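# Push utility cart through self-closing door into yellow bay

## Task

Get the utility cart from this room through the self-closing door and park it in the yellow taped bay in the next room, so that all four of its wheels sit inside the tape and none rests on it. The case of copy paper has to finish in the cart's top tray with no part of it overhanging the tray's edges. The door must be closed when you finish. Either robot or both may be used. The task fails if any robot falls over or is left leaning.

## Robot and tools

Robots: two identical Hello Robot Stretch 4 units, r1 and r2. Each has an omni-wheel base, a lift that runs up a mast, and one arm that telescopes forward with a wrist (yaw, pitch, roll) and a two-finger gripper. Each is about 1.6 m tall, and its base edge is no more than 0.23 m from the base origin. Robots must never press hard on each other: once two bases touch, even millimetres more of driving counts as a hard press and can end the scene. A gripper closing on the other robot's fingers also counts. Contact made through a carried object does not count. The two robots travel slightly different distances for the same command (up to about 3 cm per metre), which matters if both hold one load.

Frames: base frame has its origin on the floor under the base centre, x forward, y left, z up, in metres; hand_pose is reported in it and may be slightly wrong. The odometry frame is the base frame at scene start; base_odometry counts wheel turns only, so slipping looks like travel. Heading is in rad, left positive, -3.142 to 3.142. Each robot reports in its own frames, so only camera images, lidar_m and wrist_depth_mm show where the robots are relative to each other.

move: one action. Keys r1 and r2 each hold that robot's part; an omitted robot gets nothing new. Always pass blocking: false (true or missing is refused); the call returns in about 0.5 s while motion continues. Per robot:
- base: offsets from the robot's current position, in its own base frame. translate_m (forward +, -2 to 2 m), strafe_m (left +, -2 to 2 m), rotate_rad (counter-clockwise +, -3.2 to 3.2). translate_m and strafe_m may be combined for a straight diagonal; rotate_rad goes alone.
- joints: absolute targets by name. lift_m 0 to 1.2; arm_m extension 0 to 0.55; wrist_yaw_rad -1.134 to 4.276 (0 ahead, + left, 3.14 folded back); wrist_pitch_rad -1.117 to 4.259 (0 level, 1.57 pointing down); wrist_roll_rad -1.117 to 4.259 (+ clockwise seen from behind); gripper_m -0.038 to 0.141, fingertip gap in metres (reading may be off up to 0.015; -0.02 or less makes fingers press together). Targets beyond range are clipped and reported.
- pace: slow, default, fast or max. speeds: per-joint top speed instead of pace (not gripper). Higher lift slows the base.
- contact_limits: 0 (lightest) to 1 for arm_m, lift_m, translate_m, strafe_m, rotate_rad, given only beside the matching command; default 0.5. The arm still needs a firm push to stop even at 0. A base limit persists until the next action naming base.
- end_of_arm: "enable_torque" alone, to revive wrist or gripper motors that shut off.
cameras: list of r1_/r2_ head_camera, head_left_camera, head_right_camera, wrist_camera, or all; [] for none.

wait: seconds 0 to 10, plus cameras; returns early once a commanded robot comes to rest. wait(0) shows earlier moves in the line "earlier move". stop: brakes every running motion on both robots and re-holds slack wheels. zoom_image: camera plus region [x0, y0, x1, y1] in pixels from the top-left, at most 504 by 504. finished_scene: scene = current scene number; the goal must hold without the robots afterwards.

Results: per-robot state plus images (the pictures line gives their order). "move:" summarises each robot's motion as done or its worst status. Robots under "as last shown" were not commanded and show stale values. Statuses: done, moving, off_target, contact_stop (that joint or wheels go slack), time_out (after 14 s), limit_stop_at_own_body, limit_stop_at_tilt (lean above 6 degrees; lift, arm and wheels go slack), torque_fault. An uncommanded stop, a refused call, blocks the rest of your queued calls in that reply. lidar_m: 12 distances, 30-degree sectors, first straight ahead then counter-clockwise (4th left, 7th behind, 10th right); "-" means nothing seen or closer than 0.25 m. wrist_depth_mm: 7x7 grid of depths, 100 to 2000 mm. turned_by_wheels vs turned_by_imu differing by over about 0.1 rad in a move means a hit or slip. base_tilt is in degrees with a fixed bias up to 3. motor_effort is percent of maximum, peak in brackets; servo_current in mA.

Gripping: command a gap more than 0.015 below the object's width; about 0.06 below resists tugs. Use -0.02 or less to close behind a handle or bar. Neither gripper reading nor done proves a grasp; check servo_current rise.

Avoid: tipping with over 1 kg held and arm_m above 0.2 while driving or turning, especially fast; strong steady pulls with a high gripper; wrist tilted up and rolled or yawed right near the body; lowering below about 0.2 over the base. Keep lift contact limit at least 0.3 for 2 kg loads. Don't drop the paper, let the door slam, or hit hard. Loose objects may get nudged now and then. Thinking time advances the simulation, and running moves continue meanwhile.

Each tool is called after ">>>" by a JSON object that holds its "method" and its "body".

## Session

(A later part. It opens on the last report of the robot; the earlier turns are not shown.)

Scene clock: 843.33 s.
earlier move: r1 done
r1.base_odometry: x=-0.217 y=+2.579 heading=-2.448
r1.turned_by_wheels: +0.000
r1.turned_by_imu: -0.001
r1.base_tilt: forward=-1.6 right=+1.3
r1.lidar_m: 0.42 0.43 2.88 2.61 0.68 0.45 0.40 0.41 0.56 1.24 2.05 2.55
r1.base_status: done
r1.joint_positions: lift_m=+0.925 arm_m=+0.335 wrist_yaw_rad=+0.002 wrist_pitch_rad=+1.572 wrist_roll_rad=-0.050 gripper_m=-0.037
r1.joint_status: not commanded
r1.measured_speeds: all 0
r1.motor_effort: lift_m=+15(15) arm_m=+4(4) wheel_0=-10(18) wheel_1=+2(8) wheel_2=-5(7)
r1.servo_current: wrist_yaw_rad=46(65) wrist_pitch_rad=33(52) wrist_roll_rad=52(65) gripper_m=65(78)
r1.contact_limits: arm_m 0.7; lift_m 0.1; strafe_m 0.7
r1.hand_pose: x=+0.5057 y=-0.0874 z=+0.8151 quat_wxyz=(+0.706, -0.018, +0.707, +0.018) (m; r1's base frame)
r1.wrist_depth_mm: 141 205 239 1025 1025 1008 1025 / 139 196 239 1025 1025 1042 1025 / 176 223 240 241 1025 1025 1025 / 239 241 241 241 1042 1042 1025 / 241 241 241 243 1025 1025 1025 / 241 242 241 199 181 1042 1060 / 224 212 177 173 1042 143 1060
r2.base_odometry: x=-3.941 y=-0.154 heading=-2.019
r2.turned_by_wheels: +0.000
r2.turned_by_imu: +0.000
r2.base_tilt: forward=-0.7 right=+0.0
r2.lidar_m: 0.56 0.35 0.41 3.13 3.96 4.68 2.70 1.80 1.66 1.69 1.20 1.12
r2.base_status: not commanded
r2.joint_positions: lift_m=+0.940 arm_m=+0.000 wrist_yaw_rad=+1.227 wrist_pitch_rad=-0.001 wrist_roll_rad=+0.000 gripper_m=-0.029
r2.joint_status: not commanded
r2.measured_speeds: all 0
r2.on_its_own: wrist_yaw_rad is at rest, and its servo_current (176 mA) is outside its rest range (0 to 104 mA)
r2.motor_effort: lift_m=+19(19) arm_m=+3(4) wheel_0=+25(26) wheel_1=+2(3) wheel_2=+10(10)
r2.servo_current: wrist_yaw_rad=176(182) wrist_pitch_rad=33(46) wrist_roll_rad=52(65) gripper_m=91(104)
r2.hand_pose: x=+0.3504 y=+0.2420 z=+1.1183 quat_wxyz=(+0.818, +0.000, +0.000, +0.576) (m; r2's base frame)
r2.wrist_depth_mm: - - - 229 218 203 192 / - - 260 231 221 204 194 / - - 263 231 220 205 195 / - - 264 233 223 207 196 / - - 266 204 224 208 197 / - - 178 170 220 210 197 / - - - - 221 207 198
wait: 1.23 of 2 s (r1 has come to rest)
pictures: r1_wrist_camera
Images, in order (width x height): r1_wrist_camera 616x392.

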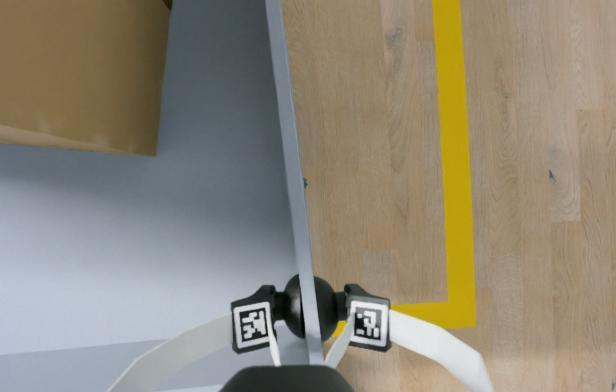

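>>> {"method": "move", "body": {"blocking": false, "r1": {"joints":{"gripper_m":0.07}}, "r2": {"joints":{"gripper_m":0.13}}, "cameras": []}}

>>> {"method": "wait", "body": {"seconds": 1.2, "cameras": []}}

>>> {"method": "move", "body": {"blocking": false, "r1": {"joints":{"lift_m":1.17}}, "cameras": []}}

>>> {"method": "wait", "body": {"seconds": 3, "cameras": []}}

>>> {"method": "move", "body": {"blocking": false, "r1": {"joints":{"arm_m":0.0}}, "cameras": []}}

>>> {"method": "wait", "body": {"seconds": 2.5, "cameras": ["r1_head_camera","r1_head_right_camera","r2_head_left_camera"]}}

Scene clock: 852.77 s.
move: r1 moving; r2 moving
r1.base_odometry: x=-0.217 y=+2.579 heading=-2.448
r1.turned_by_wheels: +0.000
r1.turned_by_imu: +0.000
r1.base_tilt: forward=-1.6 right=+1.3
r1.lidar_m: 0.42 0.43 2.89 2.63 0.67 0.42 0.41 0.41 0.57 1.27 2.07 2.51
r1.base_status: not commanded
r1.joint_positions: lift_m=+0.925 arm_m=+0.335 wrist_yaw_rad=+0.002 wrist_pitch_rad=+1.572 wrist_roll_rad=-0.050 gripper_m=-0.012
r1.joint_status: gripper_m moving
r1.measured_speeds: all 0
r1.motor_effort: lift_m=+15(15) arm_m=+3(4) wheel_0=-10(11) wheel_1=+2(3) wheel_2=-5(5)
r1.servo_current: wrist_yaw_rad=33(65) wrist_pitch_rad=39(46) wrist_roll_rad=52(59) gripper_m=59(85)
r1.contact_limits: arm_m 0.7; lift_m 0.1; strafe_m 0.7
r1.hand_pose: x=+0.5057 y=-0.0874 z=+0.8151 quat_wxyz=(+0.706, -0.018, +0.707, +0.018) (m; r1's base frame)
r1.wrist_depth_mm: 139 203 240 1025 1025 1008 1025 / 137 196 241 1042 1042 1025 1025 / 160 221 242 242 1025 1060 1042 / 241 242 243 243 1042 1042 1042 / 242 243 242 242 1025 1060 1042 / 242 242 243 199 182 1042 1060 / 226 214 179 154 1042 134 1025
r2.base_odometry: x=-3.941 y=-0.154 heading=-2.019
r2.turned_by_wheels: +0.000
r2.turned_by_imu: +0.000
r2.base_tilt: forward=-0.7 right=+0.0
r2.lidar_m: 0.56 0.36 0.41 3.13 3.95 4.69 2.75 1.80 1.65 1.68 1.23 1.12
r2.base_status: not commanded
r2.joint_positions: lift_m=+0.940 arm_m=+0.000 wrist_yaw_rad=+1.227 wrist_pitch_rad=-0.001 wrist_roll_rad=+0.000 gripper_m=-0.003
r2.joint_status: gripper_m moving
r2.measured_speeds: translate_m=+0.000 strafe_m=+0.000 rotate_rad=-0.001 lift_m=+0.000 arm_m=+0.000 wrist_yaw_rad=+0.000 wrist_pitch_rad=+0.000 wrist_roll_rad=+0.000
r2.motor_effort: lift_m=+19(19) arm_m=+4(4) wheel_0=+26(26) wheel_1=+3(3) wheel_2=+10(10)
r2.servo_current: wrist_yaw_rad=169(182) wrist_pitch_rad=33(46) wrist_roll_rad=46(52) gripper_m=72(91)
r2.hand_pose: x=+0.3504 y=+0.2420 z=+1.1183 quat_wxyz=(+0.818, +0.000, +0.000, +0.576) (m; r2's base frame)
r2.wrist_depth_mm: - - - 232 222 206 195 / - - 264 235 227 208 197 / - - 267 236 225 209 198 / - - 270 236 226 210 200 / - - - 224 229 211 199 / - - 181 182 223 212 201 / - - - - 225 211 202
pictures: none
No camera images: "cameras" was empty.

Scene clock: 853.97 s.
earlier move: r1 moving; r2 moving
r1.base_odometry: x=-0.217 y=+2.579 heading=-2.447
r1.turned_by_wheels: +0.001
r1.turned_by_imu: +0.001
r1.base_tilt: forward=-1.6 right=+1.3
r1.lidar_m: 0.42 0.43 2.87 2.63 0.66 0.42 0.39 0.41 0.55 1.24 2.06 2.57
r1.base_status: not commanded
r1.joint_positions: lift_m=+0.925 arm_m=+0.335 wrist_yaw_rad=+0.002 wrist_pitch_rad=+1.572 wrist_roll_rad=-0.050 gripper_m=+0.070
r1.joint_status: gripper_m moving
r1.measured_speeds: all 0
r1.motor_effort: lift_m=+15(15) arm_m=+4(4) wheel_0=-4(11) wheel_1=+2(3) wheel_2=-2(5)
r1.servo_current: wrist_yaw_rad=52(78) wrist_pitch_rad=33(46) wrist_roll_rad=59(72) gripper_m=39(91)
r1.contact_limits: arm_m 0.7; lift_m 0.1; strafe_m 0.7
r1.hand_pose: x=+0.5057 y=-0.0874 z=+0.8151 quat_wxyz=(+0.706, -0.018, +0.707, +0.018) (m; r1's base frame)
r1.wrist_depth_mm: 125 180 240 240 1042 1025 1025 / 128 186 241 242 1025 1025 1025 / 154 206 242 241 1060 1042 1025 / 242 242 242 241 1025 1025 1025 / 241 243 243 243 1042 1025 1042 / 243 243 210 243 191 1042 1025 / 229 185 191 143 1025 1025 1042
r2.base_odometry: x=-3.941 y=-0.154 heading=-2.021
r2.turned_by_wheels: -0.002
r2.turned_by_imu: -0.002
r2.base_tilt: forward=-0.7 right=+0.0
r2.lidar_m: 0.67 0.50 0.59 3.16 3.97 4.68 2.73 1.79 1.66 1.69 1.23 1.12
r2.base_status: not commanded
r2.joint_positions: lift_m=+0.940 arm_m=+0.000 wrist_yaw_rad=+1.203 wrist_pitch_rad=-0.001 wrist_roll_rad=+0.000 gripper_m=+0.120
r2.joint_status: gripper_m moving
r2.measured_speeds: all 0
r2.on_its_own: wrist_yaw_rad moved -0.024 to your old target +1.200
r2.motor_effort: lift_m=+19(19) arm_m=+4(4) wheel_0=+5(26) wheel_1=+2(3) wheel_2=+3(10)
r2.servo_current: wrist_yaw_rad=39(182) wrist_pitch_rad=39(46) wrist_roll_rad=39(59) gripper_m=78(117)
r2.hand_pose: x=+0.3562 y=+0.2376 z=+1.1183 quat_wxyz=(+0.825, +0.000, +0.000, +0.566) (m; r2's base frame)
r2.wrist_depth_mm: - - - 377 351 322 300 / - - - 373 353 322 303 / - - - 375 355 325 304 / - - - 377 357 327 306 / - - - 379 359 329 307 / - - 200 315 198 324 310 / - - - - 355 334 307
wait: 1.20 s; no rest
pictures: none
No camera images: "cameras" was empty.

Scene clock: 854.47 s.
earlier move: r1 done; r2 moving
move: r1 moving
r1.base_odometry: x=-0.217 y=+2.579 heading=-2.447
r1.turned_by_wheels: +0.000
r1.turned_by_imu: +0.000
r1.base_tilt: forward=-1.6 right=+1.3
r1.lidar_m: 0.41 0.43 2.91 2.59 0.64 0.44 0.40 0.40 0.55 1.25 2.07 2.54
r1.base_status: not commanded
r1.joint_positions: lift_m=+0.963 arm_m=+0.335 wrist_yaw_rad=+0.002 wrist_pitch_rad=+1.572 wrist_roll_rad=-0.050 gripper_m=+0.070
r1.joint_status: lift_m moving; the others done
r1.measured_speeds: translate_m=+0.000 strafe_m=+0.000 rotate_rad=+0.000 lift_m=+0.146 arm_m=+0.000 wrist_yaw_rad=+0.000 wrist_pitch_rad=+0.000 wrist_roll_rad=+0.000
r1.motor_effort: lift_m=+24(26) arm_m=+3(4) wheel_0=-4(5) wheel_1=+2(3) wheel_2=-2(2)
r1.servo_current: wrist_yaw_rad=52(59) wrist_pitch_rad=46(46) wrist_roll_rad=33(59) gripper_m=39(46)
r1.contact_limits: arm_m 0.7; strafe_m 0.7
r1.hand_pose: x=+0.5057 y=-0.0874 z=+0.8524 quat_wxyz=(+0.706, -0.018, +0.707, +0.018) (m; r1's base frame)
r1.wrist_depth_mm: 125 180 273 273 1042 1078 1060 / 128 185 274 273 1060 1060 1078 / 158 206 274 276 1060 1042 1042 / 274 273 276 276 1060 1078 1060 / 274 274 274 276 1060 1078 1042 / 276 276 211 270 191 1060 1060 / 228 206 206 143 1060 1060 1060
r2.base_odometry: x=-3.941 y=-0.154 heading=-2.021
r2.turned_by_wheels: +0.000
r2.turned_by_imu: +0.000
r2.base_tilt: forward=-0.7 right=+0.0
r2.lidar_m: 0.80 0.65 0.74 3.13 3.95 4.68 2.71 1.81 1.65 1.69 1.22 1.13
r2.base_status: not commanded
r2.joint_positions: lift_m=+0.940 arm_m=+0.000 wrist_yaw_rad=+1.203 wrist_pitch_rad=-0.001 wrist_roll_rad=+0.000 gripper_m=+0.130
r2.joint_status: gripper_m moving
r2.measured_speeds: all 0
r2.motor_effort: lift_m=+19(19) arm_m=+4(4) wheel_0=+5(5) wheel_1=+3(3) wheel_2=+3(3)
r2.servo_current: wrist_yaw_rad=52(59) wrist_pitch_rad=39(46) wrist_roll_rad=39(59) gripper_m=46(91)
r2.hand_pose: x=+0.3562 y=+0.2376 z=+1.1183 quat_wxyz=(+0.825, +0.000, +0.000, +0.566) (m; r2's base frame)
r2.wrist_depth_mm: - - - - - - 397 / - - - - 466 - 397 / - - - - - - 399 / - - - - - - 394 / - - - - 455 - 397 / - - 218 - 190 - 407 / - - - - - - -
pictures: none
No camera images: "cameras" was empty.

Scene clock: 854.63 s.
earlier move: r1 moving; r2 done
r1.base_odometry: x=-0.217 y=+2.579 heading=-2.447
r1.turned_by_wheels: +0.000
r1.turned_by_imu: +0.000
r1.base_tilt: forward=-1.5 right=+1.3
r1.lidar_m: 0.42 0.43 2.89 2.61 0.64 0.43 0.40 0.42 0.55 1.24 2.08 2.55
r1.base_status: not commanded
r1.joint_positions: lift_m=+0.992 arm_m=+0.335 wrist_yaw_rad=+0.002 wrist_pitch_rad=+1.572 wrist_roll_rad=-0.050 gripper_m=+0.070
r1.joint_status: lift_m moving; the others done
r1.measured_speeds: translate_m=+0.000 strafe_m=+0.000 rotate_rad=+0.000 lift_m=+0.196 arm_m=+0.000 wrist_yaw_rad=+0.000 wrist_pitch_rad=+0.000 wrist_roll_rad=+0.000
r1.motor_effort: lift_m=+25(27) arm_m=+3(4) wheel_0=-5(5) wheel_1=+2(3) wheel_2=-2(2)
r1.servo_current: wrist_yaw_rad=59(65) wrist_pitch_rad=39(46) wrist_roll_rad=72(72) gripper_m=46(46)
r1.contact_limits: arm_m 0.7; strafe_m 0.7
r1.hand_pose: x=+0.5057 y=-0.0874 z=+0.8817 quat_wxyz=(+0.706, -0.018, +0.707, +0.018) (m; r1's base frame)
r1.wrist_depth_mm: 125 179 301 1098 1098 1098 1060 / 129 185 301 300 1098 1098 1078 / 159 208 301 303 1098 1098 1078 / 303 301 303 303 1078 1098 1078 / 304 303 304 304 1078 1098 1078 / 304 303 197 266 191 1078 1098 / 249 236 866 235 1098 1078 1098
r2.base_odometry: x=-3.941 y=-0.154 heading=-2.021
r2.turned_by_wheels: +0.000
r2.turned_by_imu: +0.000
r2.base_tilt: forward=-0.7 right=+0.0
r2.lidar_m: 0.82 0.69 0.83 3.14 3.97 4.66 2.70 1.76 1.66 1.67 1.22 1.11
r2.base_status: not commanded
r2.joint_positions: lift_m=+0.940 arm_m=+0.000 wrist_yaw_rad=+1.203 wrist_pitch_rad=-0.001 wrist_roll_rad=+0.000 gripper_m=+0.130
r2.joint_status: all done
r2.measured_speeds: all 0
r2.motor_effort: lift_m=+19(19) arm_m=+4(4) wheel_0=+5(5) wheel_1=+3(3) wheel_2=+3(3)
r2.servo_current: wrist_yaw_rad=59(59) wrist_pitch_rad=46(46) wrist_roll_rad=65(65) gripper_m=52(91)
r2.hand_pose: x=+0.3562 y=+0.2376 z=+1.1183 quat_wxyz=(+0.825, +0.000, +0.000, +0.566) (m; r2's base frame)
r2.wrist_depth_mm: - - - - - - - / - - - - 530 - - / - - - - 500 - - / - - - - 500 - - / - - - - 504 - - / - - 217 - 191 - - / - - - - - - -
wait: 0.17 of 3 s (r2 has come to rest)
pictures: none
No camera images: "cameras" was empty.

Scene clock: 855.13 s.
earlier move: r1 moving
move: r1 moving
r1.base_odometry: x=-0.217 y=+2.579 heading=-2.447
r1.turned_by_wheels: +0.000
r1.turned_by_imu: +0.000
r1.base_tilt: forward=-1.6 right=+1.3
r1.lidar_m: 0.41 0.42 2.88 2.61 0.67 0.44 0.39 0.41 0.56 1.24 2.07 2.55
r1.base_status: not commanded
r1.joint_positions: lift_m=+1.109 arm_m=+0.284 wrist_yaw_rad=+0.002 wrist_pitch_rad=+1.572 wrist_roll_rad=-0.050 gripper_m=+0.070
r1.joint_status: lift_m moving; arm_m moving
r1.measured_speeds: translate_m=+0.000 strafe_m=+0.000 rotate_rad=+0.000 lift_m=+0.196 arm_m=-0.195 wrist_yaw_rad=+0.000 wrist_pitch_rad=+0.000 wrist_roll_rad=+0.000
r1.motor_effort: lift_m=+24(27) arm_m=-4(6) wheel_0=-4(5) wheel_1=+3(3) wheel_2=-2(2)
r1.servo_current: wrist_yaw_rad=52(65) wrist_pitch_rad=46(52) wrist_roll_rad=52(52) gripper_m=39(46)
r1.contact_limits: strafe_m 0.7
r1.hand_pose: x=+0.4550 y=-0.0874 z=+0.9985 quat_wxyz=(+0.706, -0.018, +0.707, +0.018) (m; r1's base frame)
r1.wrist_depth_mm: 163 182 345 1205 1205 1205 1205 / 256 240 364 418 1205 1229 1182 / 418 415 421 418 1182 1205 1229 / 418 418 421 418 1205 1182 1182 / 421 418 418 1205 1205 1205 1229 / 1229 1205 192 1138 190 1255 1205 / 1229 1229 991 152 1205 1229 1205
r2: as last shown
r2.base_tilt: forward=-0.6 right=+0.1
r2.lidar_m: 0.94 0.87 3.09 3.14 3.96 4.68 2.72 1.78 1.65 1.66 1.23 1.12
r2.motor_effort: lift_m=+19(19) arm_m=+4(4) wheel_0=+5(5) wheel_1=+2(3) wheel_2=+3(3)
r2.servo_current: wrist_yaw_rad=46(59) wrist_pitch_rad=46(46) wrist_roll_rad=39(52) gripper_m=46(52)
r2.wrist_depth_mm: - - - - - - - / - - - - - - - / - - - - - - - / - - - - - - - / - - - - - - - / - - 218 - 219 - - / - - - - - - -
pictures: none
No camera images: "cameras" was empty.

Scene clock: 856.73 s.
earlier move: r1 done
r1.base_odometry: x=-0.217 y=+2.579 heading=-2.447
r1.turned_by_wheels: +0.000
r1.turned_by_imu: +0.000
r1.base_tilt: forward=-1.6 right=+1.2
r1.lidar_m: 0.42 0.44 2.89 2.61 0.66 0.43 0.39 0.41 0.57 1.23 2.09 2.56
r1.base_status: not commanded
r1.joint_positions: lift_m=+1.170 arm_m=+0.000 wrist_yaw_rad=+0.002 wrist_pitch_rad=+1.572 wrist_roll_rad=-0.050 gripper_m=+0.070
r1.joint_status: all done
r1.measured_speeds: all 0
r1.motor_effort: lift_m=+24(27) arm_m=-4(7) wheel_0=-4(5) wheel_1=+2(3) wheel_2=-2(2)
r1.servo_current: wrist_yaw_rad=52(72) wrist_pitch_rad=46(52) wrist_roll_rad=46(72) gripper_m=39(52)
r1.contact_limits: strafe_m 0.7
r1.hand_pose: x=+0.1708 y=-0.0874 z=+1.0594 quat_wxyz=(+0.706, -0.018, +0.707, +0.018) (m; r1's base frame)
r1.wrist_depth_mm: 462 473 484 1281 1281 1255 1255 / 1281 - - 1255 1308 1281 1255 / 1255 1281 1281 1281 1281 1281 1281 / 1281 1255 1255 1308 1281 1281 1281 / 1255 1308 1060 1060 1255 1255 1281 / 1255 1281 192 1060 192 1281 1255 / 1281 1281 1308 143 1281 1308 1281
r2.base_odometry: x=-3.941 y=-0.154 heading=-2.021
r2.turned_by_wheels: +0.000
r2.turned_by_imu: +0.000
r2.base_tilt: forward=-0.6 right=+0.0
r2.lidar_m: 1.13 1.23 3.08 3.12 3.94 4.68 2.71 1.79 1.62 1.68 1.19 1.10
r2.base_status: not commanded
r2.joint_positions: lift_m=+0.940 arm_m=+0.000 wrist_yaw_rad=+1.203 wrist_pitch_rad=-0.001 wrist_roll_rad=+0.000 gripper_m=+0.130
r2.joint_status: not commanded
r2.measured_speeds: all 0
r2.motor_effort: lift_m=+19(19) arm_m=+4(4) wheel_0=+5(5) wheel_1=+3(3) wheel_2=+3(3)
r2.servo_current: wrist_yaw_rad=52(59) wrist_pitch_rad=39(46) wrist_roll_rad=52(65) gripper_m=52(52)
r2.hand_pose: x=+0.3562 y=+0.2376 z=+1.1183 quat_wxyz=(+0.825, +0.000, +0.000, +0.566) (m; r2's base frame)
r2.wrist_depth_mm: - - - - - - - / - - - - - - - / - - - - - - - / - - - - - - - / - - - - - - - / - - 217 - 219 203 - / - - - - - - -
wait: 1.60 of 2.5 s (r1 has come to rest)
pictures: r1_head_camera, r1_head_right_camera, r2_head_left_camera
Images, in order (width x height): r1_head_camera 420x560, r1_head_right_camera 420x672, r2_head_left_camera 420x672.

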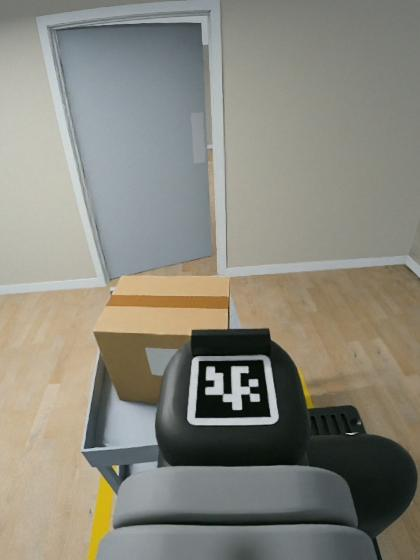

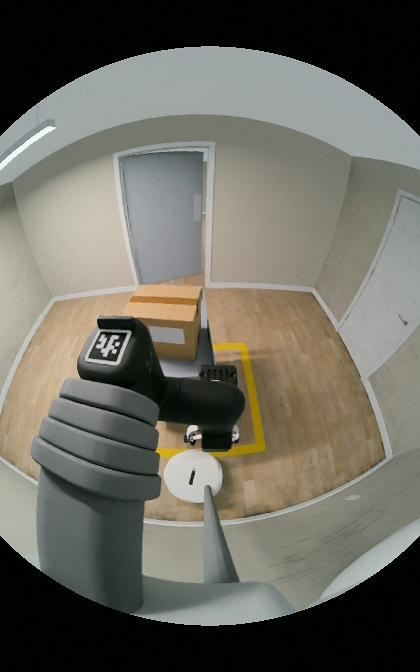

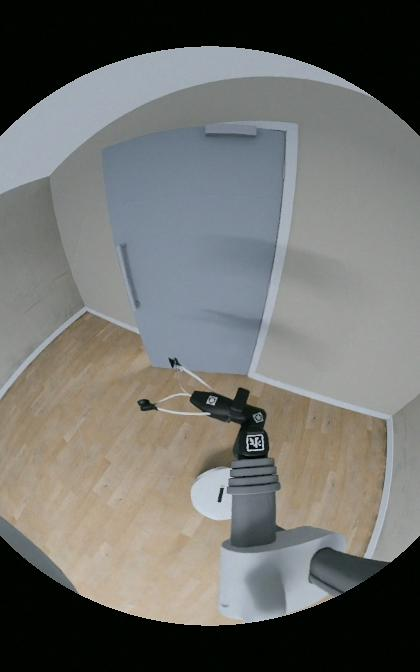

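>>> {"method": "move", "body": {"blocking": false, "r1": {"base":{"strafe_m":-0.9},"joints":{"wrist_yaw_rad":3.0,"wrist_pitch_rad":0,"wrist_roll_rad":0}}, "cameras": []}}

>>> {"method": "wait", "body": {"seconds": 5, "cameras": []}}

>>> {"method": "move", "body": {"blocking": false, "r1": {"base":{"rotate_rad":0.9}}, "cameras": []}}

>>> {"method": "wait", "body": {"seconds": 2.5, "cameras": ["r1_head_camera","r1_head_left_camera","r2_head_left_camera"]}}

>>> {"method": "zoom_image", "body": {"camera": "r1_head_camera", "region": [0, 160, 420, 560]}}

>>> {"method": "zoom_image", "body": {"camera": "r2_head_left_camera", "region": [80, 80, 320, 420]}}

Scene clock: 865.03 s.
move: r1 moving
r1.base_odometry: x=-0.240 y=+2.607 heading=-2.447
r1.turned_by_wheels: +0.000
r1.turned_by_imu: +0.000
r1.base_tilt: forward=-1.6 right=+1.3
r1.lidar_m: 0.43 0.43 2.90 2.57 0.67 0.44 0.38 0.41 0.52 1.24 2.04 2.54
r1.base_status: strafe_m moving
r1.joint_positions: lift_m=+1.170 arm_m=+0.000 wrist_yaw_rad=+0.587 wrist_pitch_rad=+0.994 wrist_roll_rad=-0.002 gripper_m=+0.070
r1.joint_status: wrist_yaw_rad moving; wrist_pitch_rad moving; wrist_roll_rad moving
r1.measured_speeds: translate_m=+0.000 strafe_m=-0.140 rotate_rad=-0.003 lift_m=+0.000 arm_m=+0.000 wrist_yaw_rad=+1.824 wrist_pitch_rad=-1.799 wrist_roll_rad=+0.000
r1.motor_effort: lift_m=+24(24) arm_m=-4(4) wheel_0=+10(11) wheel_1=-9(10) wheel_2=+0(2)
r1.servo_current: wrist_yaw_rad=91(137) wrist_pitch_rad=111(130) wrist_roll_rad=33(65) gripper_m=39(46)
r1.hand_pose: x=+0.3504 y=+0.0143 z=+1.1061 quat_wxyz=(+0.841, -0.139, +0.456, +0.255) (m; r1's base frame)
r1.wrist_depth_mm: 1983 1983 459 392 377 1808 1863 / 1708 1808 564 459 512 1808 1708 / 1661 647 627 554 621 1618 1618 / 1499 609 597 591 591 1464 1499 / 1397 1366 - 525 559 1366 1397 / 1281 1281 192 - 191 1336 1308 / 1229 158 1160 151 1205 1160 1205
r2: as last shown
r2.turned_by_imu: +0.001
r2.base_tilt: forward=-0.7 right=+0.1
r2.lidar_m: 1.14 1.48 3.06 3.13 3.96 4.69 2.72 1.81 1.66 1.68 1.23 1.11
r2.servo_current: wrist_yaw_rad=52(52) wrist_pitch_rad=46(46) wrist_roll_rad=46(52) gripper_m=52(52)
r2.wrist_depth_mm: - - - - - - - / - - - - - - - / - - - - - - - / - - - - - - - / - - - - - - - / - - 217 - 219 204 - / - - - - - - -
pictures: none
No camera images: "cameras" was empty.

Scene clock: 868.87 s.
earlier move: r1 done
r1.base_odometry: x=-0.793 y=+3.270 heading=-2.447
r1.turned_by_wheels: +0.000
r1.turned_by_imu: -0.005
r1.base_tilt: forward=-1.6 right=+1.3
r1.lidar_m: 2.45 1.18 0.91 2.15 0.49 0.34 0.30 0.31 0.45 0.94 1.19 1.48
r1.base_status: done
r1.joint_positions: lift_m=+1.170 arm_m=+0.000 wrist_yaw_rad=+2.998 wrist_pitch_rad=+0.007 wrist_roll_rad=-0.002 gripper_m=+0.070
r1.joint_status: all done
r1.measured_speeds: all 0
r1.motor_effort: lift_m=+24(24) arm_m=-4(4) wheel_0=+2(11) wheel_1=-1(10) wheel_2=+0(2)
r1.servo_current: wrist_yaw_rad=39(137) wrist_pitch_rad=46(143) wrist_roll_rad=39(85) gripper_m=39(52)
r1.hand_pose: x=-0.1019 y=+0.1279 z=+1.3458 quat_wxyz=(+0.072, -0.004, -0.001, +0.997) (m; r1's base frame)
r1.wrist_depth_mm: 137 276 285 480 512 544 569 / 126 142 455 484 508 544 574 / 131 175 459 484 512 549 574 / 138 206 459 480 512 544 569 / 418 436 466 484 517 539 574 / 415 439 210 492 191 554 574 / 418 430 462 143 521 549 -
r2.base_odometry: x=-3.941 y=-0.154 heading=-2.021
r2.turned_by_wheels: +0.000
r2.turned_by_imu: +0.001
r2.base_tilt: forward=-0.7 right=+0.1
r2.lidar_m: 1.15 1.45 3.09 3.12 3.96 4.67 2.71 1.79 1.65 1.69 1.22 1.10
r2.base_status: not commanded
r2.joint_positions: lift_m=+0.940 arm_m=+0.000 wrist_yaw_rad=+1.203 wrist_pitch_rad=-0.001 wrist_roll_rad=+0.000 gripper_m=+0.130
r2.joint_status: not commanded
r2.measured_speeds: all 0
r2.motor_effort: lift_m=+19(19) arm_m=+4(4) wheel_0=+5(5) wheel_1=+2(3) wheel_2=+2(3)
r2.servo_current: wrist_yaw_rad=46(65) wrist_pitch_rad=33(52) wrist_roll_rad=46(65) gripper_m=52(59)
r2.hand_pose: x=+0.3562 y=+0.2376 z=+1.1183 quat_wxyz=(+0.825, +0.000, +0.000, +0.566) (m; r2's base frame)
r2.wrist_depth_mm: - - - - - - - / - - - - - - - / - - - - - - - / - - - - - - - / - - - - - - - / - - 218 - 219 203 - / - - - - - - -
wait: 3.83 of 5 s (r1 has come to rest)
pictures: none
No camera images: "cameras" was empty.

Scene clock: 869.37 s.
move: r1 moving
r1.base_odometry: x=-0.793 y=+3.271 heading=-2.309
r1.turned_by_wheels: +0.138
r1.turned_by_imu: +0.138
r1.base_tilt: forward=-1.6 right=+1.3
r1.lidar_m: 2.45 1.00 0.89 1.22 0.46 0.33 0.31 0.33 0.50 1.15 1.22 1.66
r1.base_status: rotate_rad moving
r1.joint_positions: lift_m=+1.170 arm_m=+0.000 wrist_yaw_rad=+2.998 wrist_pitch_rad=+0.007 wrist_roll_rad=-0.002 gripper_m=+0.070
r1.joint_status: not commanded
r1.measured_speeds: translate_m=+0.000 strafe_m=+0.000 rotate_rad=+0.538 lift_m=+0.000 arm_m=+0.000 wrist_yaw_rad=+0.000 wrist_pitch_rad=+0.000 wrist_roll_rad=+0.000
r1.motor_effort: lift_m=+24(24) arm_m=-4(4) wheel_0=-7(7) wheel_1=-6(8) wheel_2=-5(6)
r1.servo_current: wrist_yaw_rad=65(72) wrist_pitch_rad=46(52) wrist_roll_rad=46(65) gripper_m=39(46)
r1.hand_pose: x=-0.1019 y=+0.1279 z=+1.3458 quat_wxyz=(+0.072, -0.004, -0.001, +0.997) (m; r1's base frame)
r1.wrist_depth_mm: 137 267 283 459 469 492 504 / 133 147 449 462 473 492 500 / 132 180 449 466 477 488 500 / 138 208 452 466 480 492 500 / 430 442 449 462 477 492 504 / 433 442 211 466 191 496 508 / 433 439 452 143 480 492 508
r2: as last shown
r2.turned_by_imu: +0.000
r2.lidar_m: 1.15 1.45 3.06 3.13 3.96 4.66 2.71 1.81 1.66 1.69 1.23 1.11
r2.motor_effort: lift_m=+19(19) arm_m=+4(4) wheel_0=+5(5) wheel_1=+3(3) wheel_2=+3(3)
r2.servo_current: wrist_yaw_rad=39(52) wrist_pitch_rad=39(46) wrist_roll_rad=52(52) gripper_m=52(59)
r2.wrist_depth_mm: - - - - - - - / - - - - - - - / - - - - - - - / - - - - - - - / - - - - - - - / - - 216 - 219 204 - / - - - - - - -
pictures: none
No camera images: "cameras" was empty.

Scene clock: 870.97 s.
earlier move: r1 done
r1.base_odometry: x=-0.793 y=+3.270 heading=-1.547
r1.turned_by_wheels: +0.762
r1.turned_by_imu: +0.766
r1.base_tilt: forward=-1.6 right=+1.2
r1.lidar_m: 0.88 1.06 0.64 0.36 0.31 0.31 0.35 0.70 1.16 1.36 2.39 2.45
r1.base_status: done
r1.joint_positions: lift_m=+1.170 arm_m=+0.000 wrist_yaw_rad=+2.998 wrist_pitch_rad=+0.007 wrist_roll_rad=-0.002 gripper_m=+0.070
r1.joint_status: not commanded
r1.measured_speeds: all 0
r1.motor_effort: lift_m=+24(24) arm_m=-4(4) wheel_0=-3(9) wheel_1=-3(8) wheel_2=-2(7)
r1.servo_current: wrist_yaw_rad=59(72) wrist_pitch_rad=46(52) wrist_roll_rad=52(65) gripper_m=39(46)
r1.hand_pose: x=-0.1019 y=+0.1279 z=+1.3458 quat_wxyz=(+0.072, -0.003, -0.001, +0.997) (m; r1's base frame)
r1.wrist_depth_mm: 137 240 282 430 375 329 298 / 136 146 530 442 377 330 300 / 134 183 512 439 379 327 301 / 138 198 517 442 379 330 301 / - - 517 445 382 330 301 / - - 198 445 191 329 303 / - 144 539 143 375 314 297
r2.base_odometry: x=-3.941 y=-0.154 heading=-2.021
r2.turned_by_wheels: +0.000
r2.turned_by_imu: +0.000
r2.base_tilt: forward=-0.6 right=+0.1
r2.lidar_m: 1.13 1.47 3.09 3.13 3.97 4.68 2.73 1.79 1.65 1.69 1.23 1.11
r2.base_status: not commanded
r2.joint_positions: lift_m=+0.940 arm_m=+0.000 wrist_yaw_rad=+1.203 wrist_pitch_rad=-0.001 wrist_roll_rad=+0.000 gripper_m=+0.130
r2.joint_status: not commanded
r2.measured_speeds: all 0
r2.motor_effort: lift_m=+19(19) arm_m=+4(4) wheel_0=+5(5) wheel_1=+3(3) wheel_2=+3(3)
r2.servo_current: wrist_yaw_rad=46(59) wrist_pitch_rad=39(46) wrist_roll_rad=39(59) gripper_m=52(59)
r2.hand_pose: x=+0.3562 y=+0.2376 z=+1.1183 quat_wxyz=(+0.825, +0.000, +0.000, +0.566) (m; r2's base frame)
r2.wrist_depth_mm: - - - - - - - / - - - - - - - / - - - - - - - / - - - - - - - / - - - - - - - / - - 218 - 220 204 - / - - - - - - -
wait: 1.60 of 2.5 s (r1 has come to rest)
pictures: r1_head_camera, r1_head_left_camera, r2_head_left_camera
Images, in order (width x height): r1_head_camera 420x560, r1_head_left_camera 420x672, r2_head_left_camera 420x672.

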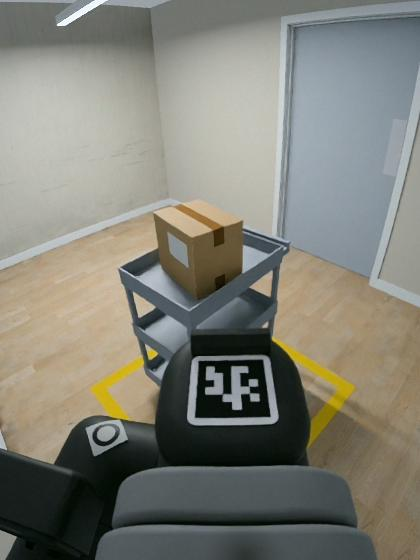

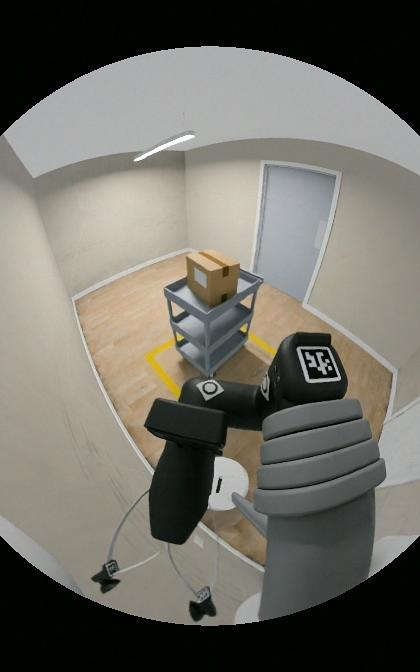

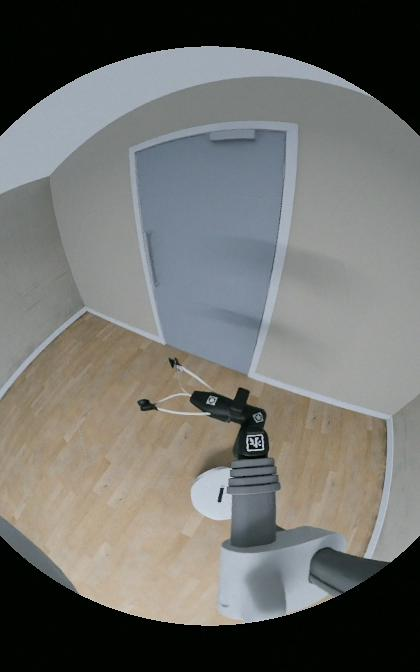

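Scaled by 1.200 from the camera's 420x560 image, which has a finer 600x800 frame.

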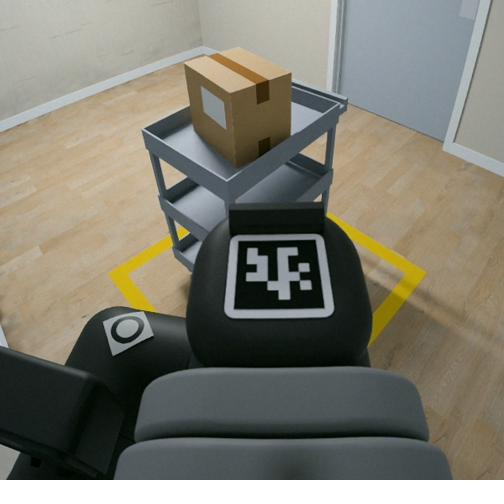

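Scaled by 1.482 from the camera's 420x672 image, which has a finer 600x960 frame.

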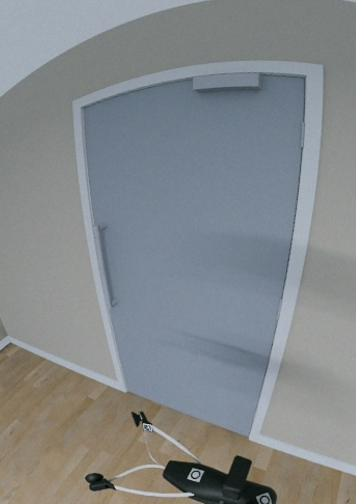

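>>> {"method": "move", "body": {"blocking": false, "r1": {"joints":{"lift_m":0.5}}, "cameras": []}}

>>> {"method": "wait", "body": {"seconds": 4, "cameras": ["r1_head_camera"]}}

>>> {"method": "zoom_image", "body": {"camera": "r1_head_camera", "region": [60, 180, 380, 500]}}

Scene clock: 877.47 s.
move: r1 moving
r1.base_odometry: x=-0.793 y=+3.270 heading=-1.547
r1.turned_by_wheels: +0.000
r1.turned_by_imu: +0.000
r1.base_tilt: forward=-1.6 right=+1.3
r1.lidar_m: 0.91 1.09 0.67 0.37 0.30 0.29 0.37 0.67 1.17 1.33 2.39 2.46
r1.base_status: not commanded
r1.joint_positions: lift_m=+1.132 arm_m=+0.000 wrist_yaw_rad=+2.998 wrist_pitch_rad=+0.007 wrist_roll_rad=-0.002 gripper_m=+0.070
r1.joint_status: lift_m moving
r1.measured_speeds: translate_m=+0.000 strafe_m=+0.000 rotate_rad=+0.000 lift_m=-0.146 arm_m=+0.000 wrist_yaw_rad=+0.000 wrist_pitch_rad=+0.000 wrist_roll_rad=+0.000
r1.motor_effort: lift_m=+10(22) arm_m=-4(4) wheel_0=-3(4) wheel_1=-3(3) wheel_2=-2(2)
r1.servo_current: wrist_yaw_rad=52(59) wrist_pitch_rad=52(59) wrist_roll_rad=46(59) gripper_m=46(46)
r1.hand_pose: x=-0.1019 y=+0.1279 z=+1.3087 quat_wxyz=(+0.072, -0.003, -0.001, +0.997) (m; r1's base frame)
r1.wrist_depth_mm: 138 - 525 439 373 327 298 / 136 146 535 442 377 327 300 / 134 182 517 442 379 329 300 / 138 198 517 445 382 329 300 / - - 521 445 379 330 303 / - - 198 449 191 332 304 / - 144 549 143 375 315 298
r2: as last shown
r2.base_tilt: forward=-0.7 right=+0.1
r2.lidar_m: 1.15 1.45 3.09 3.14 3.97 4.65 2.71 1.78 1.65 1.69 1.22 1.13
r2.motor_effort: lift_m=+19(19) arm_m=+4(4) wheel_0=+5(5) wheel_1=+2(3) wheel_2=+3(3)
r2.servo_current: wrist_yaw_rad=46(52) wrist_pitch_rad=39(46) wrist_roll_rad=33(52) gripper_m=52(52)
r2.wrist_depth_mm: - - - - - - - / - - - - - - - / - - - - - - - / - - - - - - - / - - - - - - - / - - 217 - 220 204 - / - - - - - - -
pictures: none
No camera images: "cameras" was empty.

Scene clock: 880.47 s.
earlier move: r1 done
r1.base_odometry: x=-0.793 y=+3.270 heading=-1.547
r1.turned_by_wheels: +0.000
r1.turned_by_imu: +0.000
r1.base_tilt: forward=-1.6 right=+1.3
r1.lidar_m: 0.90 1.08 0.66 0.37 0.32 0.29 0.36 0.67 1.14 1.32 2.39 2.45
r1.base_status: not commanded
r1.joint_positions: lift_m=+0.500 arm_m=+0.000 wrist_yaw_rad=+2.998 wrist_pitch_rad=+0.007 wrist_roll_rad=-0.002 gripper_m=+0.070
r1.joint_status: all done
r1.measured_speeds: all 0
r1.motor_effort: lift_m=+12(22) arm_m=-4(4) wheel_0=-3(4) wheel_1=-3(4) wheel_2=-2(2)
r1.servo_current: wrist_yaw_rad=59(72) wrist_pitch_rad=59(59) wrist_roll_rad=39(72) gripper_m=39(52)
r1.hand_pose: x=-0.1019 y=+0.1279 z=+0.6767 quat_wxyz=(+0.072, -0.003, -0.001, +0.997) (m; r1's base frame)
r1.wrist_depth_mm: 137 - 525 442 375 329 300 / 131 149 530 439 377 329 300 / 135 186 517 442 377 330 300 / 139 198 517 445 382 332 303 / - - 521 445 382 334 303 / - - 198 449 191 330 303 / - 144 544 143 375 315 297
r2.base_odometry: x=-3.941 y=-0.154 heading=-2.021
r2.turned_by_wheels: +0.000
r2.turned_by_imu: +0.000
r2.base_tilt: forward=-0.7 right=+0.0
r2.lidar_m: 1.14 1.46 3.09 3.14 3.94 4.68 2.69 1.77 1.65 1.69 1.23 1.11
r2.base_status: not commanded
r2.joint_positions: lift_m=+0.940 arm_m=+0.000 wrist_yaw_rad=+1.203 wrist_pitch_rad=-0.001 wrist_roll_rad=+0.000 gripper_m=+0.130
r2.joint_status: not commanded
r2.measured_speeds: all 0
r2.motor_effort: lift_m=+19(19) arm_m=+4(4) wheel_0=+5(5) wheel_1=+2(3) wheel_2=+3(3)
r2.servo_current: wrist_yaw_rad=59(65) wrist_pitch_rad=39(52) wrist_roll_rad=39(59) gripper_m=52(59)
r2.hand_pose: x=+0.3562 y=+0.2376 z=+1.1183 quat_wxyz=(+0.825, +0.000, +0.000, +0.566) (m; r2's base frame)
r2.wrist_depth_mm: - - - - - - - / - - - - - - - / - - - - - - - / - - - - - - - / - - - - - - - / - - 218 - 220 204 - / - - - - - - -
wait: 3.00 of 4 s (r1 has come to rest)
pictures: r1_head_camera
Images, in order (width x height): r1_head_camera 420x560.

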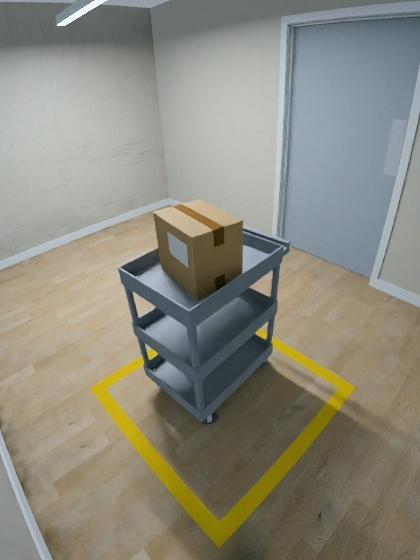

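Scaled by 1.575 from the camera's 420x560 image, which has a finer 600x800 frame.

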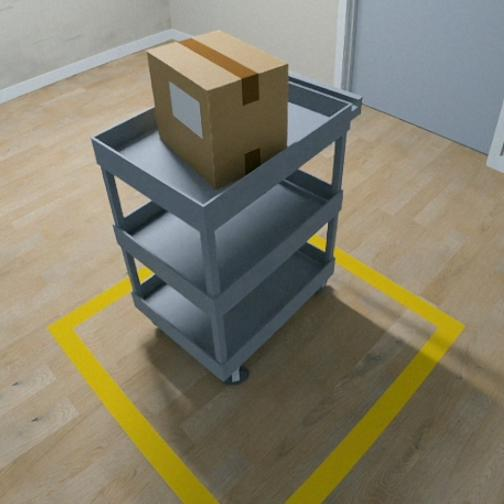

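>>> {"method": "finished_scene", "body": {"scene": 2}}

The scene is finished: the task was done.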